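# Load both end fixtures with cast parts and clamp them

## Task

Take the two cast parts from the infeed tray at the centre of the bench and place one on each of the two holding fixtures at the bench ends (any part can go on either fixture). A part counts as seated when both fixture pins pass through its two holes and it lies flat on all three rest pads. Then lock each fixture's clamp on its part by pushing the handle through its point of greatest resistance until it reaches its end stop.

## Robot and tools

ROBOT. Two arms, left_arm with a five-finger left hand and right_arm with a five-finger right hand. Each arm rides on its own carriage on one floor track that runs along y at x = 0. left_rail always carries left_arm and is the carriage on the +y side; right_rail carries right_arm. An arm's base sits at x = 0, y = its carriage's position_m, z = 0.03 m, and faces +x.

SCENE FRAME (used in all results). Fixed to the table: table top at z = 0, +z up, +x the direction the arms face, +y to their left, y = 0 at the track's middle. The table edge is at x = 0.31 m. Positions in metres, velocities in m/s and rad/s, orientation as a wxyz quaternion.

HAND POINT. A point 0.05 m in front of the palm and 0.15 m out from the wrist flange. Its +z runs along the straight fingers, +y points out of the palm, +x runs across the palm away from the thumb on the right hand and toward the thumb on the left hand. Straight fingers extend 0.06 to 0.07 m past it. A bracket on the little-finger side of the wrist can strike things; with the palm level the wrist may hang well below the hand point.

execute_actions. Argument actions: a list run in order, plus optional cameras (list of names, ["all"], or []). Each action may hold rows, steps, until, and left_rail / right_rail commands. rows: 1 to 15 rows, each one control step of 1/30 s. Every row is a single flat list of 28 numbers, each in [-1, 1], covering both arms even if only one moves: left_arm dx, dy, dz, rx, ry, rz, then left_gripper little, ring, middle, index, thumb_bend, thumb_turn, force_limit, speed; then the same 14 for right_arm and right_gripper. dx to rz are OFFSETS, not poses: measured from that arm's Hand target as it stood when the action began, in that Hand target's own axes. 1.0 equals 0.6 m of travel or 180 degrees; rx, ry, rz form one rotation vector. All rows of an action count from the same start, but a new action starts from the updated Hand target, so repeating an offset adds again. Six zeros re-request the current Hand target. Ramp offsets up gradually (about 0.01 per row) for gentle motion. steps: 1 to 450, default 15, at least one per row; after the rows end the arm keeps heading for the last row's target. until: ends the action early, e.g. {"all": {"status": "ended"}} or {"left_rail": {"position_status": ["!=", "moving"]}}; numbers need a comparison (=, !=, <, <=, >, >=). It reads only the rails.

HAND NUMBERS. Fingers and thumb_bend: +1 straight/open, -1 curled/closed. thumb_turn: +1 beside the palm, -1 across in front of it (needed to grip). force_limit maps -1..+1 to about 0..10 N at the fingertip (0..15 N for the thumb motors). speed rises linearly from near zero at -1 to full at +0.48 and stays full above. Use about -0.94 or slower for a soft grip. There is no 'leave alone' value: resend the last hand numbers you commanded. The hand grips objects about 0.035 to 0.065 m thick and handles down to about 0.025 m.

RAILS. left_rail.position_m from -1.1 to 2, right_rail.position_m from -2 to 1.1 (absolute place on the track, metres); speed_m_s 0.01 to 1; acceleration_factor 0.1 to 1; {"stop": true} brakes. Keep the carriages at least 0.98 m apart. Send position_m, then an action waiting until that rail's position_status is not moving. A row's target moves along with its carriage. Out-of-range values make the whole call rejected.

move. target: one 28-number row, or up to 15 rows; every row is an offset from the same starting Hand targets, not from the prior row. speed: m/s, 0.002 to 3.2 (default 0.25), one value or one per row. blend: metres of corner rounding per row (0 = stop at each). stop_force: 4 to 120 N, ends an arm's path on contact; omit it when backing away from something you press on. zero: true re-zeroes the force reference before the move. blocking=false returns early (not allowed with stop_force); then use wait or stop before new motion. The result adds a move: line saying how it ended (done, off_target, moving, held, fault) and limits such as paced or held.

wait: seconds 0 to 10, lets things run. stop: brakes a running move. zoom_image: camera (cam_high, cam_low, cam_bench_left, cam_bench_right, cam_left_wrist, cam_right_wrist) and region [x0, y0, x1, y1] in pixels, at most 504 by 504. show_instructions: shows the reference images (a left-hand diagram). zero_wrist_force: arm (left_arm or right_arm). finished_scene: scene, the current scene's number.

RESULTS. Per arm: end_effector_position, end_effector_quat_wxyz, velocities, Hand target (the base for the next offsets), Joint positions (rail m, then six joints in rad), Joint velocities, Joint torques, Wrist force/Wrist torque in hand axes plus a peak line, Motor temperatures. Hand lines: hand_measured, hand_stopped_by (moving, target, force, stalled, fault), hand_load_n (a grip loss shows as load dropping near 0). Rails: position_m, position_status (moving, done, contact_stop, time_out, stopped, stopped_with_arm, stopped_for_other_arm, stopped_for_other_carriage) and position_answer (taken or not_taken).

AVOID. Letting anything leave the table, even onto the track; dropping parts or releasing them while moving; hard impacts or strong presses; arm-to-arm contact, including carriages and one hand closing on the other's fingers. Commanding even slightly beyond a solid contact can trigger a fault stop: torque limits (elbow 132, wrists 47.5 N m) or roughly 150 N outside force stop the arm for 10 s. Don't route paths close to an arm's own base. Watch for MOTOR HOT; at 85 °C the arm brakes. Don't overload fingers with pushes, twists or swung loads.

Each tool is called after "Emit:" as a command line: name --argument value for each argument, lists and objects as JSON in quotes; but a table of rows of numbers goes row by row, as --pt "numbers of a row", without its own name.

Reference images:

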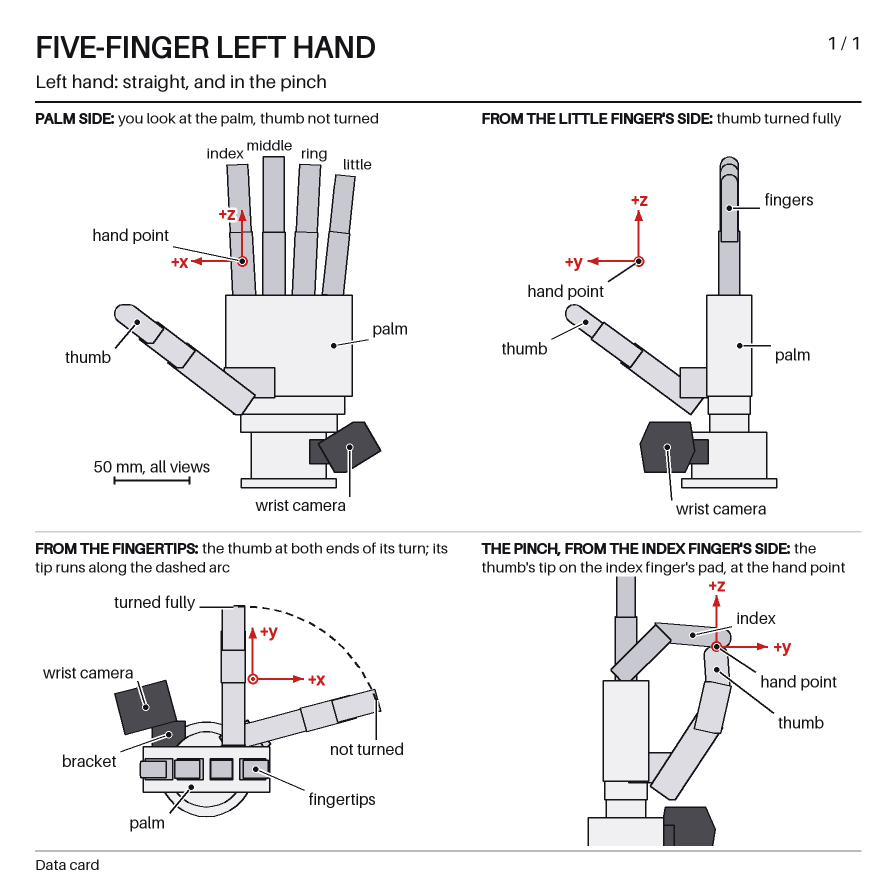

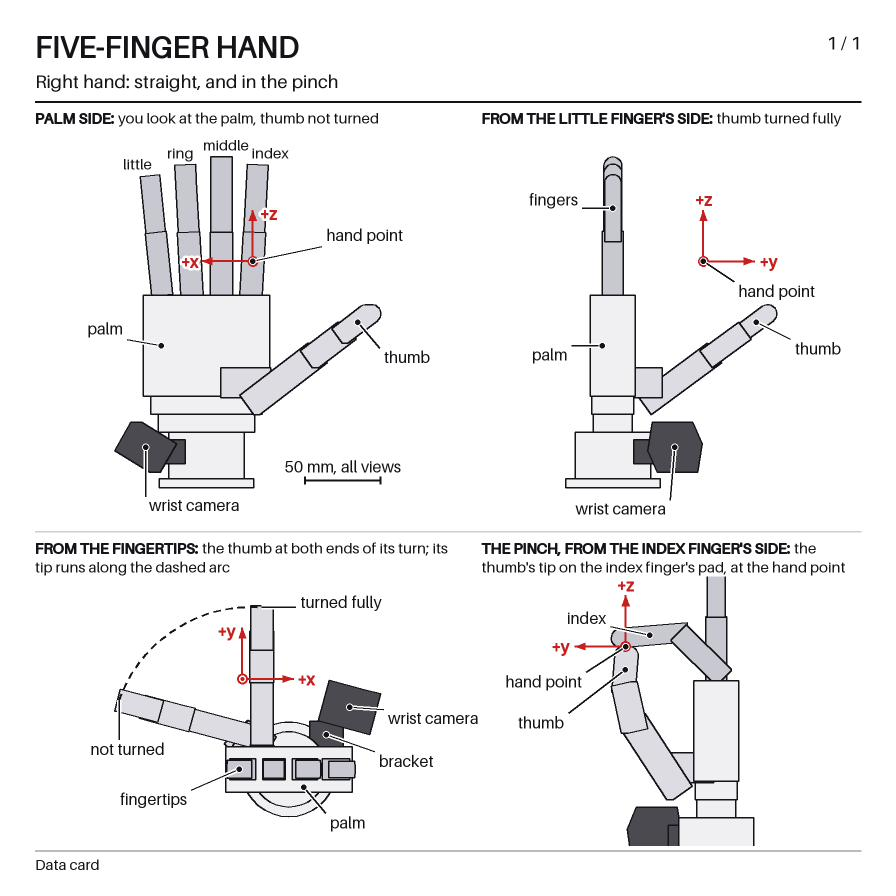

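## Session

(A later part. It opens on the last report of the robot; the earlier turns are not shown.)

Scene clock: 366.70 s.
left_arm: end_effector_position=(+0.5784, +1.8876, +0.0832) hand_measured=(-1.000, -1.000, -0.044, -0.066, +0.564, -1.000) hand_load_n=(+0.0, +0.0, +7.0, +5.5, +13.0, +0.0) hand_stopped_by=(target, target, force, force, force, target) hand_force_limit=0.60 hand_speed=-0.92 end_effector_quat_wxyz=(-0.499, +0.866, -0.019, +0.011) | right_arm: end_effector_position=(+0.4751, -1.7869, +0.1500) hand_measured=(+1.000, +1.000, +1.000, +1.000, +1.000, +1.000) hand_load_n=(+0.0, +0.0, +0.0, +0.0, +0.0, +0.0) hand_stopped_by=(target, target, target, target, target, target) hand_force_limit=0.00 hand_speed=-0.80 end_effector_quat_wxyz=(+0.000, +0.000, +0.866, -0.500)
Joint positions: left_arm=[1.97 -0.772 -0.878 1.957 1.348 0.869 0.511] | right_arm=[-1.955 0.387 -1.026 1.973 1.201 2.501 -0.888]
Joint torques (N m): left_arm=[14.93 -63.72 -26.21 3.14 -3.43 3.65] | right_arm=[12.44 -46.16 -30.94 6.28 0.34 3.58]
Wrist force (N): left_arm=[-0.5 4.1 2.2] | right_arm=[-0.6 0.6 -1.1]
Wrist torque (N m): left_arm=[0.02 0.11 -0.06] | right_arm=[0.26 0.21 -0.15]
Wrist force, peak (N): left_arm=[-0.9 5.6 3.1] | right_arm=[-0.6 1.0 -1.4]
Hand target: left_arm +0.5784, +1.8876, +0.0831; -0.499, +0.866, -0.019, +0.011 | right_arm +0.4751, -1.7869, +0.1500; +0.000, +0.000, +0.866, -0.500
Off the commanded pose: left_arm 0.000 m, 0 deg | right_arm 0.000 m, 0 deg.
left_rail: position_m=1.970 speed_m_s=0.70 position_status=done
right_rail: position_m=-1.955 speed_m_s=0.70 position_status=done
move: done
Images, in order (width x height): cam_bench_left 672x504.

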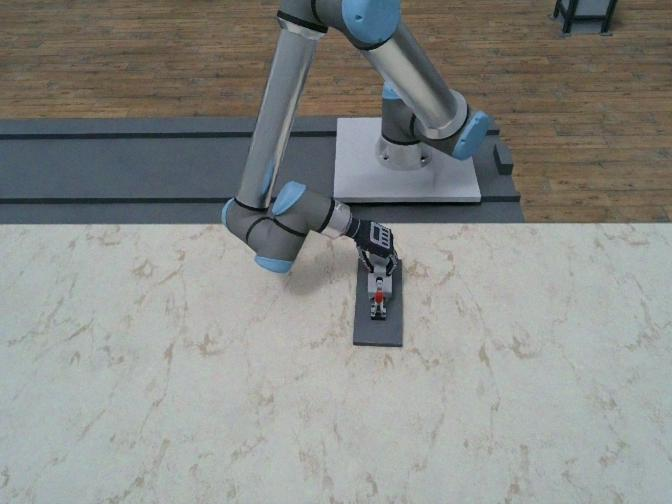

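Emit:
move --target '[0,0.0248,0.0143,0,0,0,-1,-1,-0.45,-0.45,0.05,-1,0.6,-0.92,0,0,0,0,0,0,1,1,1,1,1,1,0,-0.8]' --speed 0.01 --stop_force 5 --cameras '["cam_bench_left"]'

Emit:
zoom_image --camera "cam_bench_left" --region '[340, 240, 420, 320]'

Scene clock: 381.57 s.
left_arm: end_effector_position=(+0.5785, +1.8875, +0.0717) hand_measured=(-1.000, -1.000, -0.044, -0.066, +0.564, -1.000) hand_load_n=(+0.0, +0.0, +7.5, +4.5, +13.0, -3.0) hand_stopped_by=(target, target, force, force, force, target) hand_force_limit=0.60 hand_speed=-0.92 end_effector_quat_wxyz=(-0.499, +0.866, -0.019, +0.011) | right_arm: end_effector_position=(+0.4751, -1.7869, +0.1500) hand_measured=(+1.000, +1.000, +1.000, +1.000, +1.000, +1.000) hand_load_n=(+0.0, +0.0, +0.0, +0.0, -0.5, +0.0) hand_stopped_by=(target, target, target, target, target, target) hand_force_limit=0.00 hand_speed=-0.80 end_effector_quat_wxyz=(+0.000, +0.000, +0.866, -0.500)
Joint positions: left_arm=[1.97 -0.772 -0.86 1.955 1.331 0.869 0.511] | right_arm=[-1.955 0.387 -1.026 1.973 1.201 2.501 -0.888]
Joint torques (N m): left_arm=[5.75 -88.68 -8.16 6.79 -1.49 1.22] | right_arm=[12.14 -46.06 -30.47 6.15 0.08 3.28]
Wrist force (N): left_arm=[-2.6 6.2 -0.7] | right_arm=[-0.6 0.6 -1.2]
Wrist torque (N m): left_arm=[-0.09 0.15 -0.01] | right_arm=[0.26 0.21 -0.15]
Wrist force, peak (N): left_arm=[-3.7 6.2 -2.8] | right_arm=[-1.0 1.0 -1.3]
Hand target: left_arm +0.5784, +1.8875, +0.0717; -0.499, +0.866, -0.019, +0.011 (not the last commanded pose) | right_arm +0.4751, -1.7869, +0.1500; +0.000, +0.000, +0.866, -0.500
Off the commanded pose: left_arm 0.006 m, 0 deg | right_arm 0.000 m, 0 deg.
left_rail: position_m=1.970 speed_m_s=0.70 position_status=done
right_rail: position_m=-1.955 speed_m_s=0.70 position_status=done
move: contact (left_arm)
Images, in order (width x height): cam_bench_left 672x504.

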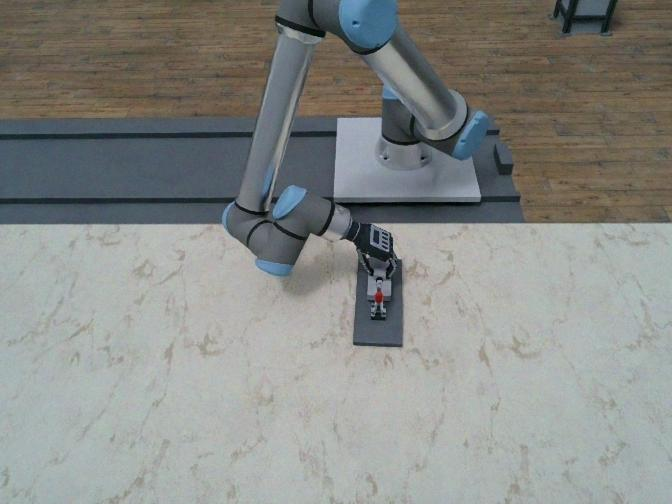

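Scaled by 6.300.

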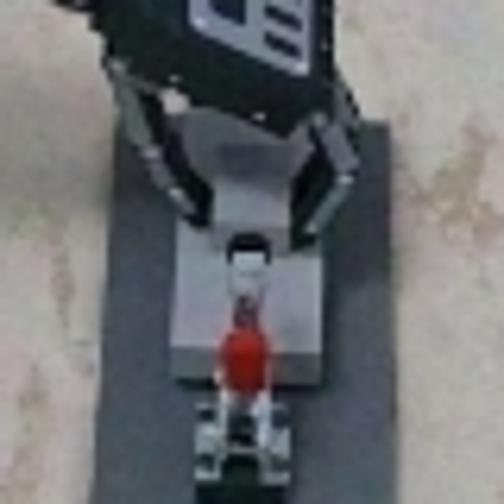

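Emit:
move --target '[-0.001,0.0001,-0.0019,0,0,0,-1,-1,-0.45,-0.45,0.05,-1,0.6,-0.92,0,0,0,0,0,0,1,1,1,1,1,1,0,-0.8]' --speed 0.02

Emit:
move --target '[0,0.0094,0.0055,0,0,0,-1,-1,-0.45,-0.45,0.05,-1,0.6,-0.92,0,0,0,0,0,0,1,1,1,1,1,1,0,-0.8]' --speed 0.01 --stop_force 6

Scene clock: 394.10 s.
left_arm: end_effector_position=(+0.5778, +1.8866, +0.0722) hand_measured=(-1.000, -1.000, -0.044, -0.066, +0.564, -1.000) hand_load_n=(+0.0, +0.0, +7.0, +5.5, +13.5, -0.5) hand_stopped_by=(target, target, force, force, force, target) hand_force_limit=0.60 hand_speed=-0.92 end_effector_quat_wxyz=(-0.499, +0.866, -0.019, +0.011) | right_arm: end_effector_position=(+0.4751, -1.7869, +0.1500) hand_measured=(+1.000, +1.000, +1.000, +1.000, +1.000, +1.000) hand_load_n=(+0.0, +0.0, +0.0, +0.0, +0.0, +0.0) hand_stopped_by=(target, target, target, target, target, target) hand_force_limit=0.00 hand_speed=-0.80 end_effector_quat_wxyz=(+0.000, +0.000, +0.866, -0.500)
Joint positions: left_arm=[1.97 -0.774 -0.861 1.956 1.333 0.871 0.51] | right_arm=[-1.955 0.387 -1.026 1.973 1.201 2.501 -0.888]
Joint torques (N m): left_arm=[-19.7 -89.82 -4.54 6.42 1.39 -3.82] | right_arm=[12.19 -45.16 -30.42 6.19 0.28 3.29]
Wrist force (N): left_arm=[-0.8 4.2 2.5] | right_arm=[-0.5 0.7 -1.0]
Wrist torque (N m): left_arm=[0.01 0.17 -0.06] | right_arm=[0.27 0.20 -0.14]
Wrist force, peak (N): left_arm=[-2.1 6.9 -1.1] | right_arm=[-0.6 0.7 -1.4]
Hand target: left_arm +0.5778, +1.8866, +0.0722; -0.499, +0.866, -0.019, +0.011 | right_arm +0.4751, -1.7869, +0.1500; +0.000, +0.000, +0.866, -0.500
Off the commanded pose: left_arm 0.000 m, 0 deg | right_arm 0.000 m, 0 deg.
left_rail: position_m=1.970 speed_m_s=0.70 position_status=done
right_rail: position_m=-1.955 speed_m_s=0.70 position_status=done
move: done

Scene clock: 395.57 s.
left_arm: end_effector_position=(+0.5777, +1.8867, +0.0700) hand_measured=(-1.000, -1.000, -0.044, -0.066, +0.564, -1.000) hand_load_n=(+0.0, +0.0, +7.5, +5.0, +12.5, -2.5) hand_stopped_by=(target, target, force, force, force, target) hand_force_limit=0.60 hand_speed=-0.92 end_effector_quat_wxyz=(-0.499, +0.866, -0.019, +0.011) | right_arm: end_effector_position=(+0.4751, -1.7869, +0.1500) hand_measured=(+1.000, +1.000, +1.000, +1.000, +1.000, +1.000) hand_load_n=(+0.0, -0.5, +0.0, +0.0, +0.0, +0.0) hand_stopped_by=(target, target, target, target, target, target) hand_force_limit=0.00 hand_speed=-0.80 end_effector_quat_wxyz=(+0.000, +0.000, +0.866, -0.500)
Joint positions: left_arm=[1.97 -0.774 -0.858 1.956 1.33 0.871 0.51] | right_arm=[-1.955 0.387 -1.026 1.973 1.201 2.501 -0.888]
Joint torques (N m): left_arm=[-13.7 -89.17 -6.27 5.71 -1.29 -3.71] | right_arm=[12.21 -46.2 -30.27 5.91 0.32 3.28]
Wrist force (N): left_arm=[-6.1 2.3 -0.9] | right_arm=[-0.5 0.5 -0.7]
Wrist torque (N m): left_arm=[-0.04 0.07 0.05] | right_arm=[0.22 0.19 -0.15]
Wrist force, peak (N): left_arm=[-5.8 -11.2 -7.7] | right_arm=[-0.7 0.9 -1.4]
Hand target: left_arm +0.5777, +1.8867, +0.0700; -0.499, +0.866, -0.019, +0.011 (not the last commanded pose) | right_arm +0.4751, -1.7869, +0.1500; +0.000, +0.000, +0.866, -0.500
Off the commanded pose: left_arm 0.004 m, 0 deg | right_arm 0.000 m, 0 deg.
left_rail: position_m=1.970 speed_m_s=0.70 position_status=done
right_rail: position_m=-1.955 speed_m_s=0.70 position_status=done
move: contact (left_arm)

Emit:
move --target '[-0.0013,-0.0005,-0.0009,0,0,0,-1,-1,-0.45,-0.45,0.05,-1,0.6,-0.92,0,0,0,0,0,0,1,1,1,1,1,1,0,-0.8]' --speed 0.02

Emit:
move --target '[0,0.0065,0.0038,0,0,0,-1,-1,-0.45,-0.45,0.05,-1,0.6,-0.92,0,0,0,0,0,0,1,1,1,1,1,1,0,-0.8]' --speed 0.01 --stop_force 7

Scene clock: 411.27 s.
left_arm: end_effector_position=(+0.5769, +1.8864, +0.0705) hand_measured=(-1.000, -1.000, -0.044, -0.066, +0.564, -1.000) hand_load_n=(+0.0, +0.0, +7.0, +5.5, +13.0, -0.5) hand_stopped_by=(target, target, force, force, force, target) hand_force_limit=0.60 hand_speed=-0.92 end_effector_quat_wxyz=(-0.499, +0.866, -0.019, +0.011) | right_arm: end_effector_position=(+0.4751, -1.7869, +0.1500) hand_measured=(+1.000, +1.000, +1.000, +1.000, +1.000, +1.000) hand_load_n=(+0.0, +0.0, +0.0, +0.0, +0.0, +0.0) hand_stopped_by=(target, target, target, target, target, target) hand_force_limit=0.00 hand_speed=-0.80 end_effector_quat_wxyz=(+0.000, +0.000, +0.866, -0.500)
Joint positions: left_arm=[1.97 -0.776 -0.859 1.957 1.33 0.871 0.509] | right_arm=[-1.955 0.387 -1.026 1.973 1.201 2.501 -0.888]
Joint torques (N m): left_arm=[-19.72 -89.08 -4.64 6.66 1.55 -3.75] | right_arm=[11.2 -45.19 -30.28 6.03 0.17 3.09]
Wrist force (N): left_arm=[-0.5 4.8 2.6] | right_arm=[-0.7 0.1 -0.9]
Wrist torque (N m): left_arm=[0.10 0.12 -0.05] | right_arm=[0.17 0.23 -0.17]
Wrist force, peak (N): left_arm=[-6.3 2.2 -1.1] | right_arm=[-0.6 0.4 -1.9]
Hand target: left_arm +0.5769, +1.8864, +0.0705; -0.499, +0.866, -0.019, +0.011 | right_arm +0.4751, -1.7869, +0.1500; +0.000, +0.000, +0.866, -0.500
Off the commanded pose: left_arm 0.000 m, 0 deg | right_arm 0.000 m, 0 deg.
left_rail: position_m=1.970 speed_m_s=0.70 position_status=done
right_rail: position_m=-1.955 speed_m_s=0.70 position_status=done
move: done

Scene clock: 412.53 s.
left_arm: end_effector_position=(+0.5769, +1.8864, +0.0660) hand_measured=(-1.000, -1.000, -0.044, -0.066, +0.564, -1.000) hand_load_n=(+0.0, +0.0, +7.5, +5.5, +13.0, -1.0) hand_stopped_by=(target, target, force, force, force, target) hand_force_limit=0.60 hand_speed=-0.92 end_effector_quat_wxyz=(-0.499, +0.866, -0.019, +0.011) | right_arm: end_effector_position=(+0.4751, -1.7869, +0.1500) hand_measured=(+1.000, +1.000, +1.000, +1.000, +1.000, +1.000) hand_load_n=(+0.0, +0.0, +0.0, +0.0, +0.0, +0.0) hand_stopped_by=(target, target, target, target, target, target) hand_force_limit=0.00 hand_speed=-0.80 end_effector_quat_wxyz=(+0.000, +0.000, +0.866, -0.500)
Joint positions: left_arm=[1.97 -0.776 -0.852 1.957 1.324 0.872 0.509] | right_arm=[-1.955 0.387 -1.026 1.973 1.201 2.501 -0.888]
Joint torques (N m): left_arm=[-12.6 -62.9 -25.59 2.57 -0.03 -2.31] | right_arm=[11.65 -46.87 -30.7 6.09 -0.02 3.28]
Wrist force (N): left_arm=[-1.3 3.8 2.3] | right_arm=[-0.3 0.7 -1.1]
Wrist torque (N m): left_arm=[0.01 0.14 0.01] | right_arm=[0.28 0.17 -0.13]
Wrist force, peak (N): left_arm=[-0.5 4.7 2.5] | right_arm=[-0.7 0.9 -1.3]
Hand target: left_arm +0.5769, +1.8864, +0.0660; -0.499, +0.866, -0.019, +0.011 | right_arm +0.4751, -1.7869, +0.1500; +0.000, +0.000, +0.866, -0.500
Off the commanded pose: left_arm 0.000 m, 0 deg | right_arm 0.000 m, 0 deg.
left_rail: position_m=1.970 speed_m_s=0.70 position_status=done
right_rail: position_m=-1.955 speed_m_s=0.70 position_status=done
move: done

Emit:
move --target '[0,0.0043,0.0025,0,0,0,-1,-1,-0.45,-0.45,0.05,-1,0.6,-0.92,0,0,0,0,0,0,1,1,1,1,1,1,0,-0.8]' --speed 0.01 --stop_force 8 --cameras '["cam_bench_left"]'

Emit:
zoom_image --camera "cam_bench_left" --region '[340, 240, 420, 320]'

Scene clock: 421.30 s.
left_arm: end_effector_position=(+0.5769, +1.8864, +0.0651) hand_measured=(-1.000, -1.000, -0.044, -0.066, +0.564, -1.000) hand_load_n=(+0.0, +0.0, +8.0, +6.0, +12.5, -2.5) hand_stopped_by=(target, target, force, force, force, target) hand_force_limit=0.60 hand_speed=-0.92 end_effector_quat_wxyz=(-0.499, +0.866, -0.019, +0.011) | right_arm: end_effector_position=(+0.4751, -1.7869, +0.1500) hand_measured=(+1.000, +1.000, +1.000, +1.000, +1.000, +1.000) hand_load_n=(+0.0, +0.0, +0.0, +0.0, +0.0, +0.0) hand_stopped_by=(target, target, target, target, target, target) hand_force_limit=0.00 hand_speed=-0.80 end_effector_quat_wxyz=(+0.000, +0.000, +0.866, -0.500)
Joint positions: left_arm=[1.97 -0.776 -0.851 1.956 1.322 0.871 0.509] | right_arm=[-1.955 0.387 -1.026 1.973 1.201 2.501 -0.888]
Joint torques (N m): left_arm=[5.53 -89.55 -20.16 5.57 -1.27 1.6] | right_arm=[10.61 -45.83 -30.28 5.84 0.23 3.22]
Wrist force (N): left_arm=[-9.8 2.1 2.1] | right_arm=[-0.7 0.6 -1.1]
Wrist torque (N m): left_arm=[0.00 0.15 0.02] | right_arm=[0.25 0.23 -0.15]
Wrist force, peak (N): left_arm=[-9.5 -4.1 -1.7] | right_arm=[-0.8 0.5 -1.5]
Hand target: left_arm +0.5769, +1.8864, +0.0651; -0.499, +0.866, -0.019, +0.011 (not the last commanded pose) | right_arm +0.4751, -1.7869, +0.1500; +0.000, +0.000, +0.866, -0.500
Off the commanded pose: left_arm 0.002 m, 0 deg | right_arm 0.000 m, 0 deg.
left_rail: position_m=1.970 speed_m_s=0.70 position_status=done
right_rail: position_m=-1.955 speed_m_s=0.70 position_status=done
move: contact (left_arm)
Images, in order (width x height): cam_bench_left 672x504.

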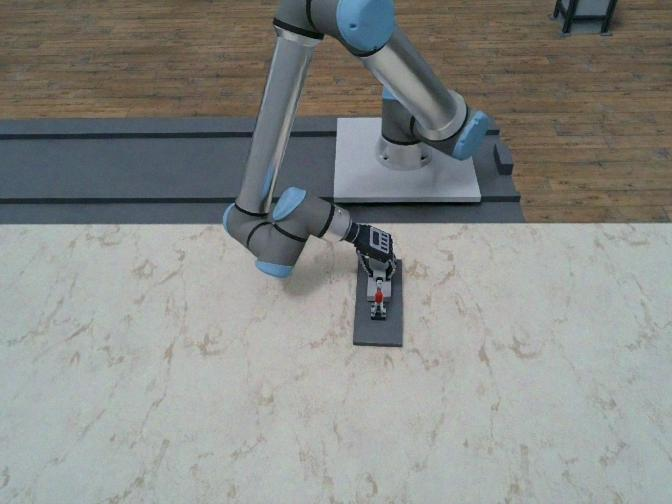

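Scaled by 6.300.

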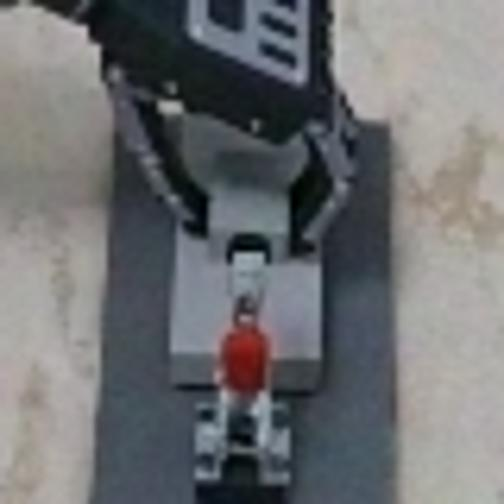

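Emit:
execute_actions --actions '[{"rows":[[0,0,0,0,0,0,-1,-1,0.15,0.15,0.65,-1,0.6,-0.8,0,0,0,0,0,0,1,1,1,1,1,1,0,-0.8]],"steps":60}]'

Emit:
move --target '[0,-0.0866,-0.05,0,0,0,-1,-1,0.15,0.15,0.65,-1,0.6,-0.8,0,0,0,0,0,0,1,1,1,1,1,1,0,-0.8]' --speed 0.05

Emit:
move --pt "0 -0.1804 -0.1042 0 0 0 -1 -1 0.15 0.15 0.65 -1 0.6 -0.8 0 0 0 0 0 0 1 1 1 1 1 1 0 -0.8" --pt "0.3358 -0.1721 -0.1186 -0.2596 -0.2596 -0.4496 -1 -1 -1 1 1 1 0 0.2 0 0 0 0 0 0 1 1 1 1 1 1 0 -0.8" --speed 0.35 --blend 0.02 --cameras '["cam_bench_left"]'

Emit:
zoom_image --camera "cam_bench_left" --region '[340, 240, 420, 350]'

Scene clock: 465.17 s.
left_arm: end_effector_position=(+0.5769, +1.8864, +0.0651) hand_measured=(-1.000, -1.000, +0.150, +0.150, +0.650, -1.000) hand_load_n=(+0.0, +0.0, +0.0, +0.0, +0.0, +0.0) hand_stopped_by=(target, target, target, target, target, target) hand_force_limit=0.60 hand_speed=-0.80 end_effector_quat_wxyz=(-0.499, +0.866, -0.019, +0.011) | right_arm: end_effector_position=(+0.4751, -1.7869, +0.1500) hand_measured=(+1.000, +1.000, +1.000, +1.000, +1.000, +1.000) hand_load_n=(+0.0, +0.0, +0.0, +0.0, +0.0, -0.5) hand_stopped_by=(target, target, target, target, target, target) hand_force_limit=0.00 hand_speed=-0.80 end_effector_quat_wxyz=(+0.000, +0.000, +0.866, -0.500)
Joint positions: left_arm=[1.97 -0.776 -0.851 1.956 1.322 0.871 0.509] | right_arm=[-1.955 0.387 -1.026 1.973 1.201 2.501 -0.888]
Joint torques (N m): left_arm=[3.87 -70.81 -10.01 3.03 -1.25 1.54] | right_arm=[11.01 -46.63 -30.5 5.97 0.1 3.21]
Wrist force (N): left_arm=[-0.7 -0.1 -0.4] | right_arm=[-0.3 0.4 -1.1]
Wrist torque (N m): left_arm=[0.01 0.09 0.03] | right_arm=[0.22 0.16 -0.13]
Wrist force, peak (N): left_arm=[-10.0 1.9 1.9] | right_arm=[-0.7 0.7 -1.5]
Hand target: left_arm +0.5769, +1.8864, +0.0651; -0.499, +0.866, -0.019, +0.011 | right_arm +0.4751, -1.7869, +0.1500; +0.000, +0.000, +0.866, -0.500
Off the commanded pose: left_arm 0.000 m, 0 deg | right_arm 0.000 m, 0 deg.
left_rail: position_m=1.970 speed_m_s=0.70 position_status=done
right_rail: position_m=-1.955 speed_m_s=0.70 position_status=done

Scene clock: 466.73 s.
left_arm: end_effector_position=(+0.5769, +1.8865, +0.1250) hand_measured=(-1.000, -1.000, +0.150, +0.150, +0.650, -1.000) hand_load_n=(+0.0, +0.0, +0.0, +0.0, +0.0, +0.0) hand_stopped_by=(target, target, target, target, target, target) hand_force_limit=0.60 hand_speed=-0.80 end_effector_quat_wxyz=(-0.500, +0.866, -0.019, +0.011) | right_arm: end_effector_position=(+0.4751, -1.7869, +0.1500) hand_measured=(+1.000, +1.000, +1.000, +1.000, +1.000, +1.000) hand_load_n=(+0.0, +0.0, +0.0, +0.0, +0.0, -0.5) hand_stopped_by=(target, target, target, target, target, target) hand_force_limit=0.00 hand_speed=-0.80 end_effector_quat_wxyz=(+0.000, +0.000, +0.866, -0.500)
Joint positions: left_arm=[1.97 -0.776 -0.943 1.96 1.411 0.871 0.509] | right_arm=[-1.955 0.387 -1.026 1.973 1.201 2.501 -0.888]
Joint torques (N m): left_arm=[7.49 -84.85 -24.31 5.85 -1.93 2.04] | right_arm=[11.24 -45.93 -30.68 5.82 0.15 3.39]
Wrist force (N): left_arm=[-0.2 0.0 -0.8] | right_arm=[-0.1 0.5 -0.8]
Wrist torque (N m): left_arm=[0.07 0.04 0.05] | right_arm=[0.23 0.13 -0.12]
Wrist force, peak (N): left_arm=[-0.8 -0.3 -0.5] | right_arm=[-0.9 0.7 -1.3]
Hand target: left_arm +0.5769, +1.8865, +0.1251; -0.499, +0.866, -0.019, +0.011 | right_arm +0.4751, -1.7869, +0.1500; +0.000, +0.000, +0.866, -0.500
Off the commanded pose: left_arm 0.000 m, 0 deg | right_arm 0.000 m, 0 deg.
left_rail: position_m=1.970 speed_m_s=0.70 position_status=done
right_rail: position_m=-1.955 speed_m_s=0.70 position_status=done
move: done

Scene clock: 471.50 s.
left_arm: end_effector_position=(+0.7778, +1.8678, +0.2500) hand_measured=(-1.000, -1.000, -1.000, +1.000, +1.000, +1.000) hand_load_n=(+0.0, +0.5, +0.5, +0.0, +0.0, +0.0) hand_stopped_by=(target, target, target, target, target, target) hand_force_limit=0.00 hand_speed=0.20 end_effector_quat_wxyz=(+0.000, +0.722, +0.692, +0.000) | right_arm: end_effector_position=(+0.4751, -1.7869, +0.1500) hand_measured=(+1.000, +1.000, +1.000, +1.000, +1.000, +1.000) hand_load_n=(+0.0, +0.0, +0.0, +0.0, +0.0, +0.0) hand_stopped_by=(target, target, target, target, target, target) hand_force_limit=0.00 hand_speed=-0.80 end_effector_quat_wxyz=(+0.000, +0.000, +0.866, -0.500)
Joint positions: left_arm=[1.97 -0.421 -1.055 1.463 1.163 1.572 -0.378] | right_arm=[-1.955 0.387 -1.026 1.973 1.201 2.501 -0.888]
Joint torques (N m): left_arm=[14.81 -93.41 -41.75 4.07 1.37 -3.61] | right_arm=[10.72 -46.27 -30.91 5.89 0.26 3.01]
Wrist force (N): left_arm=[-0.4 0.1 0.2] | right_arm=[-0.5 0.7 -0.7]
Wrist torque (N m): left_arm=[-0.01 0.06 -0.05] | right_arm=[0.25 0.18 -0.13]
Wrist force, peak (N): left_arm=[-1.2 -1.7 -1.2] | right_arm=[-1.0 0.5 -1.5]
Hand target: left_arm +0.7778, +1.8678, +0.2500; +0.000, +0.722, +0.692, +0.000 | right_arm +0.4751, -1.7869, +0.1500; +0.000, +0.000, +0.866, -0.500
Off the commanded pose: left_arm 0.000 m, 0 deg | right_arm 0.000 m, 0 deg.
left_rail: position_m=1.970 speed_m_s=0.70 position_status=done
right_rail: position_m=-1.955 speed_m_s=0.70 position_status=done
move: done
Images, in order (width x height): cam_bench_left 672x504.

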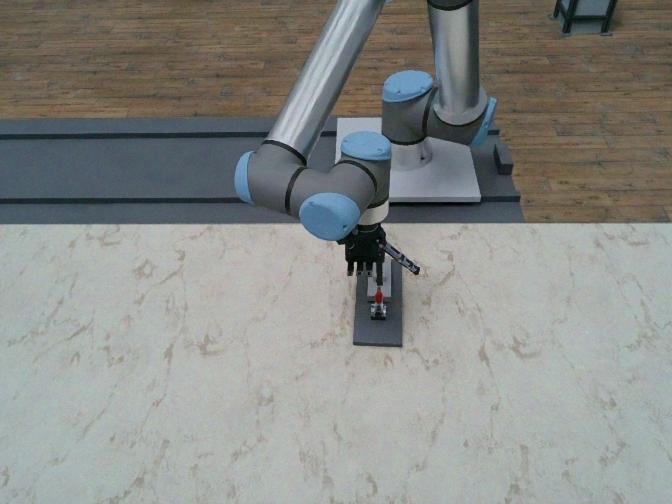

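Scaled by 4.582.

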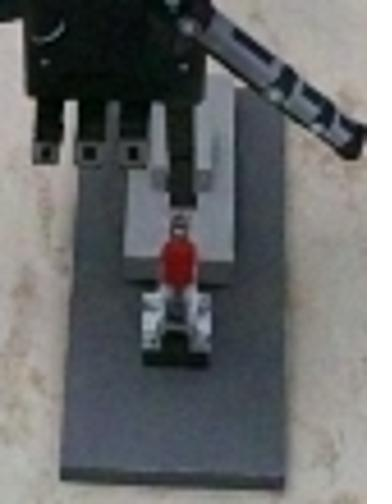

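Emit:
move --pt "0 0 0.1133 0 0 0 -1 -1 -1 1 1 1 0 0.2 0 0 0 0 0 0 1 1 1 1 1 1 0 -0.8" --pt "0 -0.0917 0.1133 0 0 0 -1 -1 -1 1 1 1 0 0.2 0 0 0 0 0 0 1 1 1 1 1 1 0 -0.8" --pt "0 -0.125 0.1333 0 0 0 -1 -1 -1 1 1 1 0 0.2 0 0 0 0 0 0 1 1 1 1 1 1 0 -0.8" --pt "0 -0.1667 0.1667 0 0 0 -1 -1 -1 1 1 1 0 0.2 0 0 0 0 0 0 1 1 1 1 1 1 0 -0.8" --speed '[0.12,0.03,0.03,0.03]' --blend '[0.003,0.005,0.005,0]' --stop_force 8 --cameras '["cam_bench_left"]'

Emit:
zoom_image --camera "cam_bench_left" --region '[340, 240, 420, 350]'

Scene clock: 493.53 s.
left_arm: end_effector_position=(+0.6779, +1.8721, +0.1500) hand_measured=(-1.000, -1.000, -1.000, +1.000, +1.000, +1.000) hand_load_n=(+0.0, +0.0, +0.0, -1.0, +0.0, +0.0) hand_stopped_by=(target, target, target, target, target, target) hand_force_limit=0.00 hand_speed=0.20 end_effector_quat_wxyz=(+0.000, +0.722, +0.692, +0.000) | right_arm: end_effector_position=(+0.4751, -1.7869, +0.1500) hand_measured=(+1.000, +1.000, +1.000, +1.000, +1.000, +1.000) hand_load_n=(+0.0, +0.0, +0.0, +0.0, +0.0, -0.5) hand_stopped_by=(target, target, target, target, target, target) hand_force_limit=0.00 hand_speed=-0.80 end_effector_quat_wxyz=(+0.000, +0.000, +0.866, -0.500)
Joint positions: left_arm=[1.97 -0.482 -1.118 1.764 0.924 1.572 -0.438] | right_arm=[-1.955 0.387 -1.026 1.973 1.201 2.501 -0.888]
Joint torques (N m): left_arm=[-20.38 -83.62 -18.01 2.33 -0.01 -3.88] | right_arm=[9.85 -46.08 -30.22 5.87 0.08 3.05]
Wrist force (N): left_arm=[-0.3 1.0 0.7] | right_arm=[-0.5 0.5 -0.7]
Wrist torque (N m): left_arm=[-0.09 0.05 -0.02] | right_arm=[0.21 0.18 -0.15]
Wrist force, peak (N): left_arm=[-0.2 1.4 -2.4] | right_arm=[-1.3 0.9 -1.3]
Hand target: left_arm +0.6779, +1.8721, +0.1500; +0.000, +0.722, +0.692, +0.000 | right_arm +0.4751, -1.7869, +0.1500; +0.000, +0.000, +0.866, -0.500
Off the commanded pose: left_arm 0.000 m, 0 deg | right_arm 0.000 m, 0 deg.
left_rail: position_m=1.970 speed_m_s=0.70 position_status=done
right_rail: position_m=-1.955 speed_m_s=0.70 position_status=done
move: done
Images, in order (width x height): cam_bench_left 672x504.

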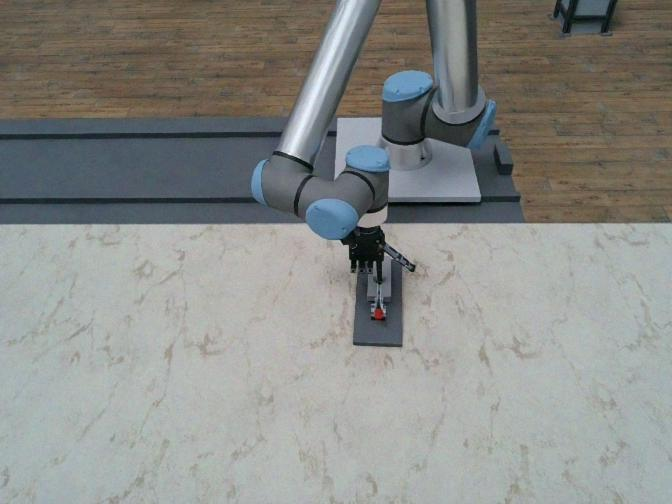

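Scaled by 4.582.

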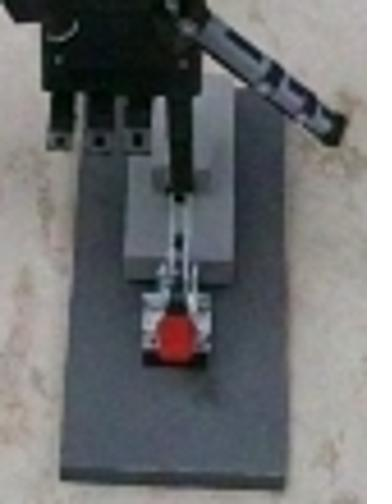

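Emit:
move --pt "0 0 -0.1167 0 0 0 -1 -1 -1 1 1 1 0 0.2 0 0 0 0 0 0 1 1 1 1 1 1 0 -0.8" --pt "0.039 0.15 -0.1167 0 0 0 -1 -1 -1 -1 1 1 0 0.2 0 0 0 0 0 0 1 1 1 1 1 1 0 -0.8" --pt "0.039 0.15 0.0583 0 0 0 -1 -1 -1 -1 1 1 0 0.2 0 0 0 0 0 0 1 1 1 1 1 1 0 -0.8" --speed 0.15 --blend '[0.02,0,0]' --cameras '["cam_bench_left"]'

Emit:
zoom_image --camera "cam_bench_left" --region '[340, 240, 420, 350]'

Scene clock: 508.13 s.
left_arm: end_effector_position=(+0.7688, +1.8915, +0.1151) hand_measured=(-1.000, -1.000, -1.000, -1.000, +1.000, +1.000) hand_load_n=(+0.0, +0.0, +0.0, +0.0, +0.0, +0.5) hand_stopped_by=(target, target, target, target, target, target) hand_force_limit=0.00 hand_speed=0.20 end_effector_quat_wxyz=(+0.000, +0.722, +0.692, +0.000) | right_arm: end_effector_position=(+0.4751, -1.7869, +0.1500) hand_measured=(+1.000, +1.000, +1.000, +1.000, +1.000, +1.000) hand_load_n=(+0.0, -0.5, +0.0, +0.0, +0.0, -0.5) hand_stopped_by=(target, target, target, target, target, target) hand_force_limit=0.00 hand_speed=-0.80 end_effector_quat_wxyz=(+0.000, +0.000, +0.866, -0.500)
Joint positions: left_arm=[1.97 -0.395 -0.966 1.586 0.95 1.572 -0.352] | right_arm=[-1.955 0.387 -1.026 1.973 1.201 2.501 -0.888]
Joint torques (N m): left_arm=[-16.17 -66.63 -18.83 2.01 0.3 -3.48] | right_arm=[10.22 -46.49 -30.52 5.61 0.25 3.13]
Wrist force (N): left_arm=[0.0 -0.2 0.1] | right_arm=[-1.0 0.3 -0.9]
Wrist torque (N m): left_arm=[-0.01 -0.03 -0.13] | right_arm=[0.20 0.27 -0.18]
Wrist force, peak (N): left_arm=[-0.1 0.6 1.6] | right_arm=[-1.1 0.6 -1.6]
Hand target: left_arm +0.7688, +1.8915, +0.1150; +0.000, +0.722, +0.692, +0.000 | right_arm +0.4751, -1.7869, +0.1500; +0.000, +0.000, +0.866, -0.500
Off the commanded pose: left_arm 0.000 m, 0 deg | right_arm 0.000 m, 0 deg.
left_rail: position_m=1.970 speed_m_s=0.70 position_status=done
right_rail: position_m=-1.955 speed_m_s=0.70 position_status=done
move: done
Images, in order (width x height): cam_bench_left 672x504.

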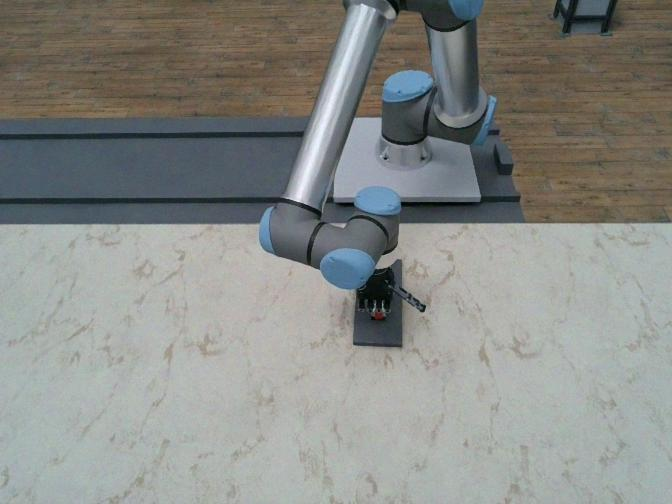

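Scaled by 4.582.

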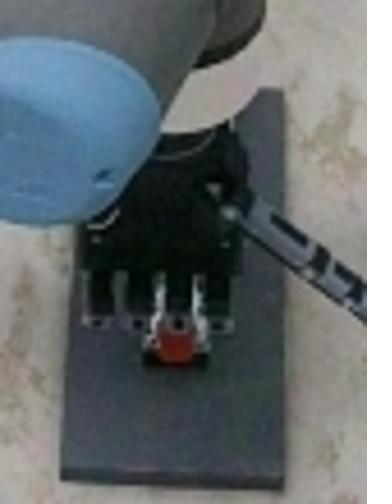

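Middle finger (x≈178) over handle. Press.

Emit:
move --target '[0,0,0.0885,0,0,0,-1,-1,-1,-1,1,1,0,0.2,0,0,0,0,0,0,1,1,1,1,1,1,0,-0.8]' --speed 0.03 --stop_force 30

Emit:
move --target '[0,0,0.006,0,0,0,-1,-1,-1,-1,1,1,0,0.2,0,0,0,0,0,0,1,1,1,1,1,1,0,-0.8]' --speed 0.015 --stop_force 15

Emit:
move --pt "0 0 -0.1 0 0 0 -1 -1 -1 -1 1 1 0 0.2 0 0 0 0 0 0 1 1 1 1 1 1 0 -0.8" --pt "0 -0.3 -0.25 0 0 0 -1 -1 -1 -1 1 1 0 0.2 0 0 0 0 0 0 1 1 1 1 1 1 0 -0.8" --speed 0.2 --blend 0.02 --cameras '["cam_bench_left"]'

Emit:
zoom_image --camera "cam_bench_left" --region '[340, 240, 420, 350]'

Scene clock: 522.73 s.
left_arm: end_effector_position=(+0.7688, +1.8914, +0.0619) hand_measured=(-1.000, -1.000, -1.000, -1.000, +1.000, +1.000) hand_load_n=(+0.0, +0.0, -0.5, +0.0, +0.0, +0.0) hand_stopped_by=(target, target, target, target, target, target) hand_force_limit=0.00 hand_speed=0.20 end_effector_quat_wxyz=(+0.000, +0.722, +0.692, +0.000) | right_arm: end_effector_position=(+0.4751, -1.7869, +0.1500) hand_measured=(+1.000, +1.000, +1.000, +1.000, +1.000, +1.000) hand_load_n=(+0.0, +0.0, +0.0, +0.0, +0.0, +0.0) hand_stopped_by=(target, target, target, target, target, target) hand_force_limit=0.00 hand_speed=-0.80 end_effector_quat_wxyz=(+0.000, +0.000, +0.866, -0.500)
Joint positions: left_arm=[1.97 -0.395 -0.912 1.608 0.875 1.572 -0.352] | right_arm=[-1.955 0.387 -1.026 1.973 1.201 2.501 -0.888]
Joint torques (N m): left_arm=[-19.42 -69.5 -17.8 1.97 -0.03 -3.66] | right_arm=[10.24 -46.1 -30.58 5.68 0.08 3.19]
Wrist force (N): left_arm=[-0.2 0.6 -1.3] | right_arm=[-0.8 0.9 -1.1]
Wrist torque (N m): left_arm=[0.07 -0.01 -0.13] | right_arm=[0.31 0.24 -0.15]
Wrist force, peak (N): left_arm=[0.4 7.2 -10.8] | right_arm=[-0.5 0.9 -1.5]
Hand target: left_arm +0.7688, +1.8914, +0.0619; +0.000, +0.722, +0.692, +0.000 | right_arm +0.4751, -1.7869, +0.1500; +0.000, +0.000, +0.866, -0.500
Off the commanded pose: left_arm 0.000 m, 0 deg | right_arm 0.000 m, 0 deg.
left_rail: position_m=1.970 speed_m_s=0.70 position_status=done
right_rail: position_m=-1.955 speed_m_s=0.70 position_status=done
move: done

Scene clock: 524.17 s.
left_arm: end_effector_position=(+0.7688, +1.8914, +0.0608) hand_measured=(-1.000, -1.000, -1.000, -1.000, +1.000, +1.000) hand_load_n=(+0.0, +0.0, -5.0, +0.0, +0.0, +0.0) hand_stopped_by=(target, target, target, target, target, target) hand_force_limit=0.00 hand_speed=0.20 end_effector_quat_wxyz=(+0.000, +0.722, +0.692, +0.000) | right_arm: end_effector_position=(+0.4751, -1.7869, +0.1500) hand_measured=(+1.000, +1.000, +1.000, +1.000, +1.000, +1.000) hand_load_n=(+0.0, +0.0, +0.0, +0.5, +0.0, +0.0) hand_stopped_by=(target, target, target, target, target, target) hand_force_limit=0.00 hand_speed=-0.80 end_effector_quat_wxyz=(+0.000, +0.000, +0.866, -0.500)
Joint positions: left_arm=[1.97 -0.395 -0.911 1.608 0.874 1.572 -0.352] | right_arm=[-1.955 0.387 -1.026 1.973 1.201 2.501 -0.888]
Joint torques (N m): left_arm=[-19.38 -84.62 -32.03 3.61 0.03 -3.75] | right_arm=[10.14 -46.02 -30.47 5.62 0.03 3.09]
Wrist force (N): left_arm=[-0.2 -2.3 -18.3] | right_arm=[-0.6 0.6 -1.4]
Wrist torque (N m): left_arm=[0.58 -0.41 -0.06] | right_arm=[0.27 0.23 -0.15]
Wrist force, peak (N): left_arm=[-0.1 -4.7 -22.9] | right_arm=[-0.5 0.8 -1.5]
Hand target: left_arm +0.7688, +1.8914, +0.0608; +0.000, +0.722, +0.692, +0.000 (not the last commanded pose) | right_arm +0.4751, -1.7869, +0.1500; +0.000, +0.000, +0.866, -0.500
Off the commanded pose: left_arm 0.003 m, 0 deg | right_arm 0.000 m, 0 deg.
left_rail: position_m=1.970 speed_m_s=0.70 position_status=done
right_rail: position_m=-1.955 speed_m_s=0.70 position_status=done
move: contact (left_arm)

Scene clock: 526.03 s.
left_arm: end_effector_position=(+0.5891, +1.8994, +0.2109) hand_measured=(-1.000, -1.000, -1.000, -1.000, +1.000, +1.000) hand_load_n=(+0.5, +0.0, +0.0, +0.0, +0.0, +0.0) hand_stopped_by=(target, target, target, target, target, target) hand_force_limit=0.00 hand_speed=0.20 end_effector_quat_wxyz=(+0.000, +0.722, +0.692, +0.000) | right_arm: end_effector_position=(+0.4751, -1.7869, +0.1500) hand_measured=(+1.000, +1.000, +1.000, +1.000, +1.000, +1.000) hand_load_n=(+0.0, +0.0, +0.0, +0.0, +0.0, +0.0) hand_stopped_by=(target, target, target, target, target, target) hand_force_limit=0.00 hand_speed=-0.80 end_effector_quat_wxyz=(+0.000, +0.000, +0.866, -0.500)
Joint positions: left_arm=[1.97 -0.515 -1.311 1.915 0.966 1.572 -0.471] | right_arm=[-1.955 0.387 -1.026 1.973 1.201 2.501 -0.888]
Joint torques (N m): left_arm=[-20.02 -68.77 -19.37 5.74 -2.16 -3.75] | right_arm=[8.6 -47.41 -30.07 5.62 0.28 2.93]
Wrist force (N): left_arm=[-0.1 -0.1 0.2] | right_arm=[-0.5 0.2 -1.0]
Wrist torque (N m): left_arm=[-0.01 -0.01 0.02] | right_arm=[0.19 0.20 -0.16]
Wrist force, peak (N): left_arm=[-0.3 -2.4 -17.9] | right_arm=[-0.8 0.5 -1.7]
Hand target: left_arm +0.5890, +1.8994, +0.2109; +0.000, +0.722, +0.692, +0.000 | right_arm +0.4751, -1.7869, +0.1500; +0.000, +0.000, +0.866, -0.500
Off the commanded pose: left_arm 0.000 m, 0 deg | right_arm 0.000 m, 0 deg.
left_rail: position_m=1.970 speed_m_s=0.70 position_status=done
right_rail: position_m=-1.955 speed_m_s=0.70 position_status=done
move: done
Images, in order (width x height): cam_bench_left 672x504.

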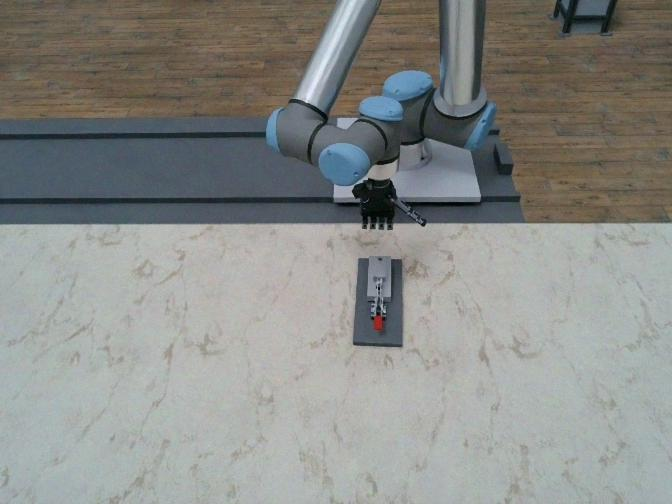

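Scaled by 4.582.

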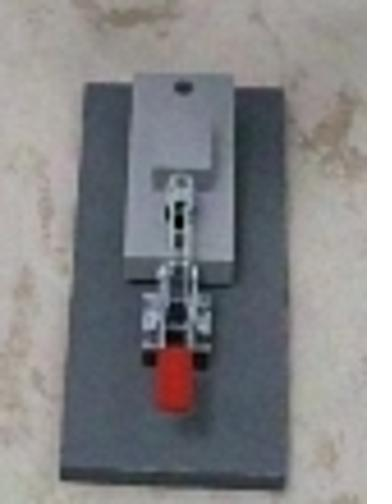

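Emit:
move --target '[0,0,0,0,0,0,-1,-1,-1,-1,1,1,0,0.2,-0.2283,-0.0763,-0.0345,0,0,0,-1,-1,0.2,0.2,0.7,-1,0,0.2]' --speed 0.25

Emit:
execute_actions --actions '[{"right_rail":{"position_m":-0.13},"steps":200,"until":{"all":{"status":"ended"}}}]' --cameras '["cam_right_wrist"]'

Emit:
zoom_image --camera "cam_right_wrist" --region '[310, 230, 450, 370]'

Scene clock: 544.60 s.
left_arm: end_effector_position=(+0.5890, +1.8994, +0.2109) hand_measured=(-1.000, -1.000, -1.000, -1.000, +1.000, +1.000) hand_load_n=(+0.0, +0.0, +0.0, +0.0, +0.0, +0.0) hand_stopped_by=(target, target, target, target, target, target) hand_force_limit=0.00 hand_speed=0.20 end_effector_quat_wxyz=(+0.000, +0.722, +0.692, +0.000) | right_arm: end_effector_position=(+0.6120, -1.7919, +0.1999) hand_measured=(-1.000, -1.000, +0.200, +0.200, +0.700, -1.000) hand_load_n=(+0.0, +0.0, +0.0, +0.0, +0.0, +0.0) hand_stopped_by=(target, target, target, target, target, target) hand_force_limit=0.00 hand_speed=0.20 end_effector_quat_wxyz=(+0.000, +0.000, +0.866, -0.500)
Joint positions: left_arm=[1.97 -0.515 -1.311 1.916 0.966 1.572 -0.471] | right_arm=[-1.955 0.303 -0.968 1.707 1.309 2.543 -1.013]
Joint torques (N m): left_arm=[-19.98 -69.14 -19.76 5.7 -2.31 -3.64] | right_arm=[-9.63 -55.4 -36.1 6.61 3.58 -3.7]
Wrist force (N): left_arm=[-0.1 -0.2 0.3] | right_arm=[-0.9 0.4 -1.4]
Wrist torque (N m): left_arm=[-0.03 -0.01 0.02] | right_arm=[0.24 0.17 0.03]
Wrist force, peak (N): left_arm=[-0.8 -0.4 0.3] | right_arm=[-2.0 -0.5 -1.7]
Hand target: left_arm +0.5890, +1.8994, +0.2109; +0.000, +0.722, +0.692, +0.000 | right_arm +0.6121, -1.7919, +0.2000; +0.000, +0.000, +0.866, -0.500
Off the commanded pose: left_arm 0.000 m, 0 deg | right_arm 0.000 m, 0 deg.
left_rail: position_m=1.970 speed_m_s=0.70 position_status=done
right_rail: position_m=-1.955 speed_m_s=0.70 position_status=done
move: done

Scene clock: 549.20 s.
left_arm: end_effector_position=(+0.5890, +1.8994, +0.2109) hand_measured=(-1.000, -1.000, -1.000, -1.000, +1.000, +1.000) hand_load_n=(+0.5, +0.5, +0.0, +0.0, +0.0, +0.0) hand_stopped_by=(target, target, target, target, target, target) hand_force_limit=0.00 hand_speed=0.20 end_effector_quat_wxyz=(+0.000, +0.722, +0.692, +0.000) | right_arm: end_effector_position=(+0.6121, +0.0331, +0.2000) hand_measured=(-1.000, -1.000, +0.200, +0.200, +0.700, -1.000) hand_load_n=(+0.0, +0.0, +0.0, +0.0, +0.0, +0.0) hand_stopped_by=(target, target, target, target, target, target) hand_force_limit=0.00 hand_speed=0.20 end_effector_quat_wxyz=(+0.000, +0.000, +0.866, -0.500)
Joint positions: left_arm=[1.97 -0.515 -1.311 1.916 0.966 1.572 -0.471] | right_arm=[-0.13 0.303 -0.968 1.706 1.309 2.543 -1.013]
Joint torques (N m): left_arm=[-20.15 -67.71 -19.94 5.41 -2.2 -3.76] | right_arm=[1.81 -60.15 -28.17 5.3 1.74 -3.77]
Wrist force (N): left_arm=[-0.3 -0.4 0.2] | right_arm=[-0.8 0.4 -1.3]
Wrist torque (N m): left_arm=[-0.07 0.01 0.02] | right_arm=[0.24 0.16 0.04]
Wrist force, peak (N): left_arm=[-0.8 -0.5 0.1] | right_arm=[-0.7 0.4 -2.3]
Hand target: left_arm +0.5890, +1.8994, +0.2109; +0.000, +0.722, +0.692, +0.000 | right_arm +0.6121, +0.0331, +0.2000; +0.000, +0.000, +0.866, -0.500
Off the commanded pose: left_arm 0.000 m, 0 deg | right_arm 0.000 m, 0 deg.
left_rail: position_m=1.970 speed_m_s=0.70 position_status=done
right_rail: position_m=-0.130 speed_m_s=0.70 position_status=done
camera_calibration:
cam_right_wrist: T_world_to_cam=[[-0.287255, 0.417854, -0.861906, 0.337988], [0.833305, 0.552727, -0.0097592, -0.518525], [0.472321, -0.721034, -0.506974, -0.0449403], [0, 0, 0, 1]] pos_world=[0.550405, 0.11297, 0.26347]
Images, in order (width x height): cam_right_wrist 616x616.

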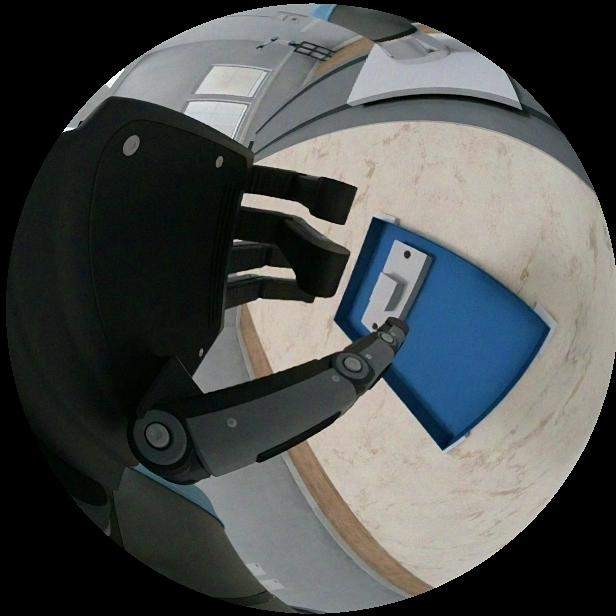

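Scaled by 3.600 from the camera's 616x616 image, which has a finer 880x880 frame.

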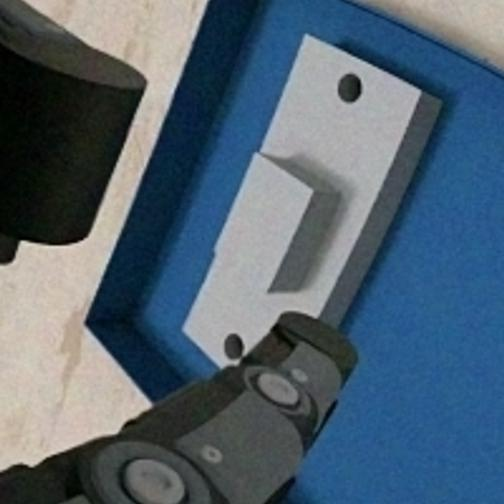

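Emit:
move --pt "0 0 0 0 0 0 -1 -1 -1 -1 1 1 0 0.2 -0.052 0.023 0.1936 0 -0.0063 -0.0036 -1 -1 0.2 0.2 0.7 -1 0 0.2" --pt "0 0 0 0 0 0 -1 -1 -1 -1 1 1 0 0.2 -0.052 0.0951 0.2352 0 -0.0063 -0.0036 -1 -1 0.2 0.2 0.7 -1 0 0.2" --speed 0.2 --blend 0.02 --cameras '["cam_right_wrist"]'

Emit:
zoom_image --camera "cam_right_wrist" --region '[310, 180, 480, 350]'

Scene clock: 576.93 s.
left_arm: end_effector_position=(+0.5890, +1.8994, +0.2109) hand_measured=(-1.000, -1.000, -1.000, -1.000, +1.000, +1.000) hand_load_n=(+0.0, +0.0, +0.0, +0.0, +0.0, +0.0) hand_stopped_by=(target, target, target, target, target, target) hand_force_limit=0.00 hand_speed=0.20 end_effector_quat_wxyz=(+0.000, +0.722, +0.692, +0.000) | right_arm: end_effector_position=(+0.6432, -0.0604, +0.0799) hand_measured=(-1.000, -1.000, +0.200, +0.200, +0.700, -1.000) hand_load_n=(+0.0, +0.0, +0.0, +0.0, +0.0, +0.0) hand_stopped_by=(target, target, target, target, target, target) hand_force_limit=0.00 hand_speed=0.20 end_effector_quat_wxyz=(+0.006, -0.010, +0.866, -0.500)
Joint positions: left_arm=[1.97 -0.515 -1.311 1.916 0.966 1.572 -0.471] | right_arm=[-0.13 0.153 -0.872 1.751 0.912 2.603 -1.315]
Joint torques (N m): left_arm=[-19.81 -68.08 -19.15 5.16 -2.16 -3.52] | right_arm=[-11.31 -60.46 -29.35 0.85 3.94 -3.89]
Wrist force (N): left_arm=[-0.2 -0.3 0.1] | right_arm=[-0.8 0.6 -1.5]
Wrist torque (N m): left_arm=[-0.03 0.00 0.02] | right_arm=[0.26 0.16 0.01]
Wrist force, peak (N): left_arm=[-0.6 -0.7 0.5] | right_arm=[-0.7 0.0 -2.8]
Hand target: left_arm +0.5890, +1.8994, +0.2109; +0.000, +0.722, +0.692, +0.000 | right_arm +0.6433, -0.0604, +0.0799; +0.006, -0.010, +0.866, -0.500
Off the commanded pose: left_arm 0.000 m, 0 deg | right_arm 0.000 m, 0 deg.
left_rail: position_m=1.970 speed_m_s=0.70 position_status=done
right_rail: position_m=-0.130 speed_m_s=0.70 position_status=done
move: done
camera_calibration:
cam_right_wrist: T_world_to_cam=[[-0.296663, 0.411211, -0.861915, 0.28827], [0.820484, 0.571587, -0.00970452, -0.484515], [0.488668, -0.710066, -0.506961, -0.19783], [0, 0, 0, 1]] pos_world=[0.579729, 0.0179298, 0.14347]
Images, in order (width x height): cam_right_wrist 616x616.

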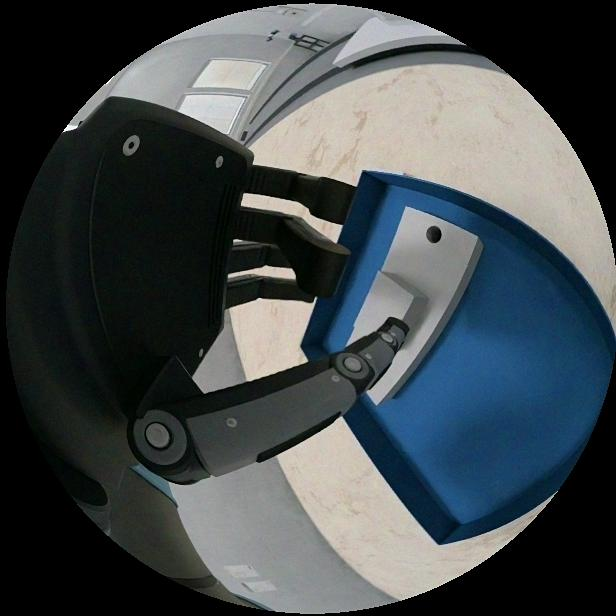

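Scaled by 2.965 from the camera's 616x616 image, which has a finer 880x880 frame.

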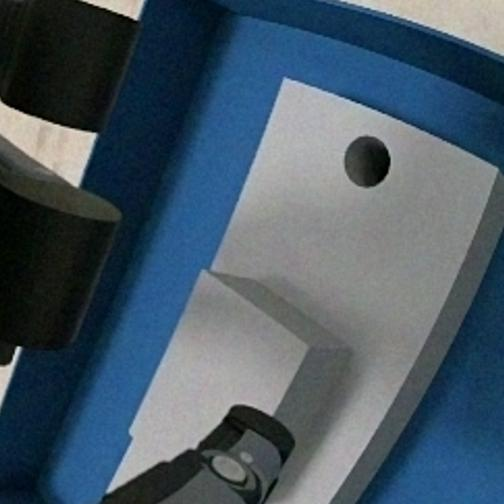

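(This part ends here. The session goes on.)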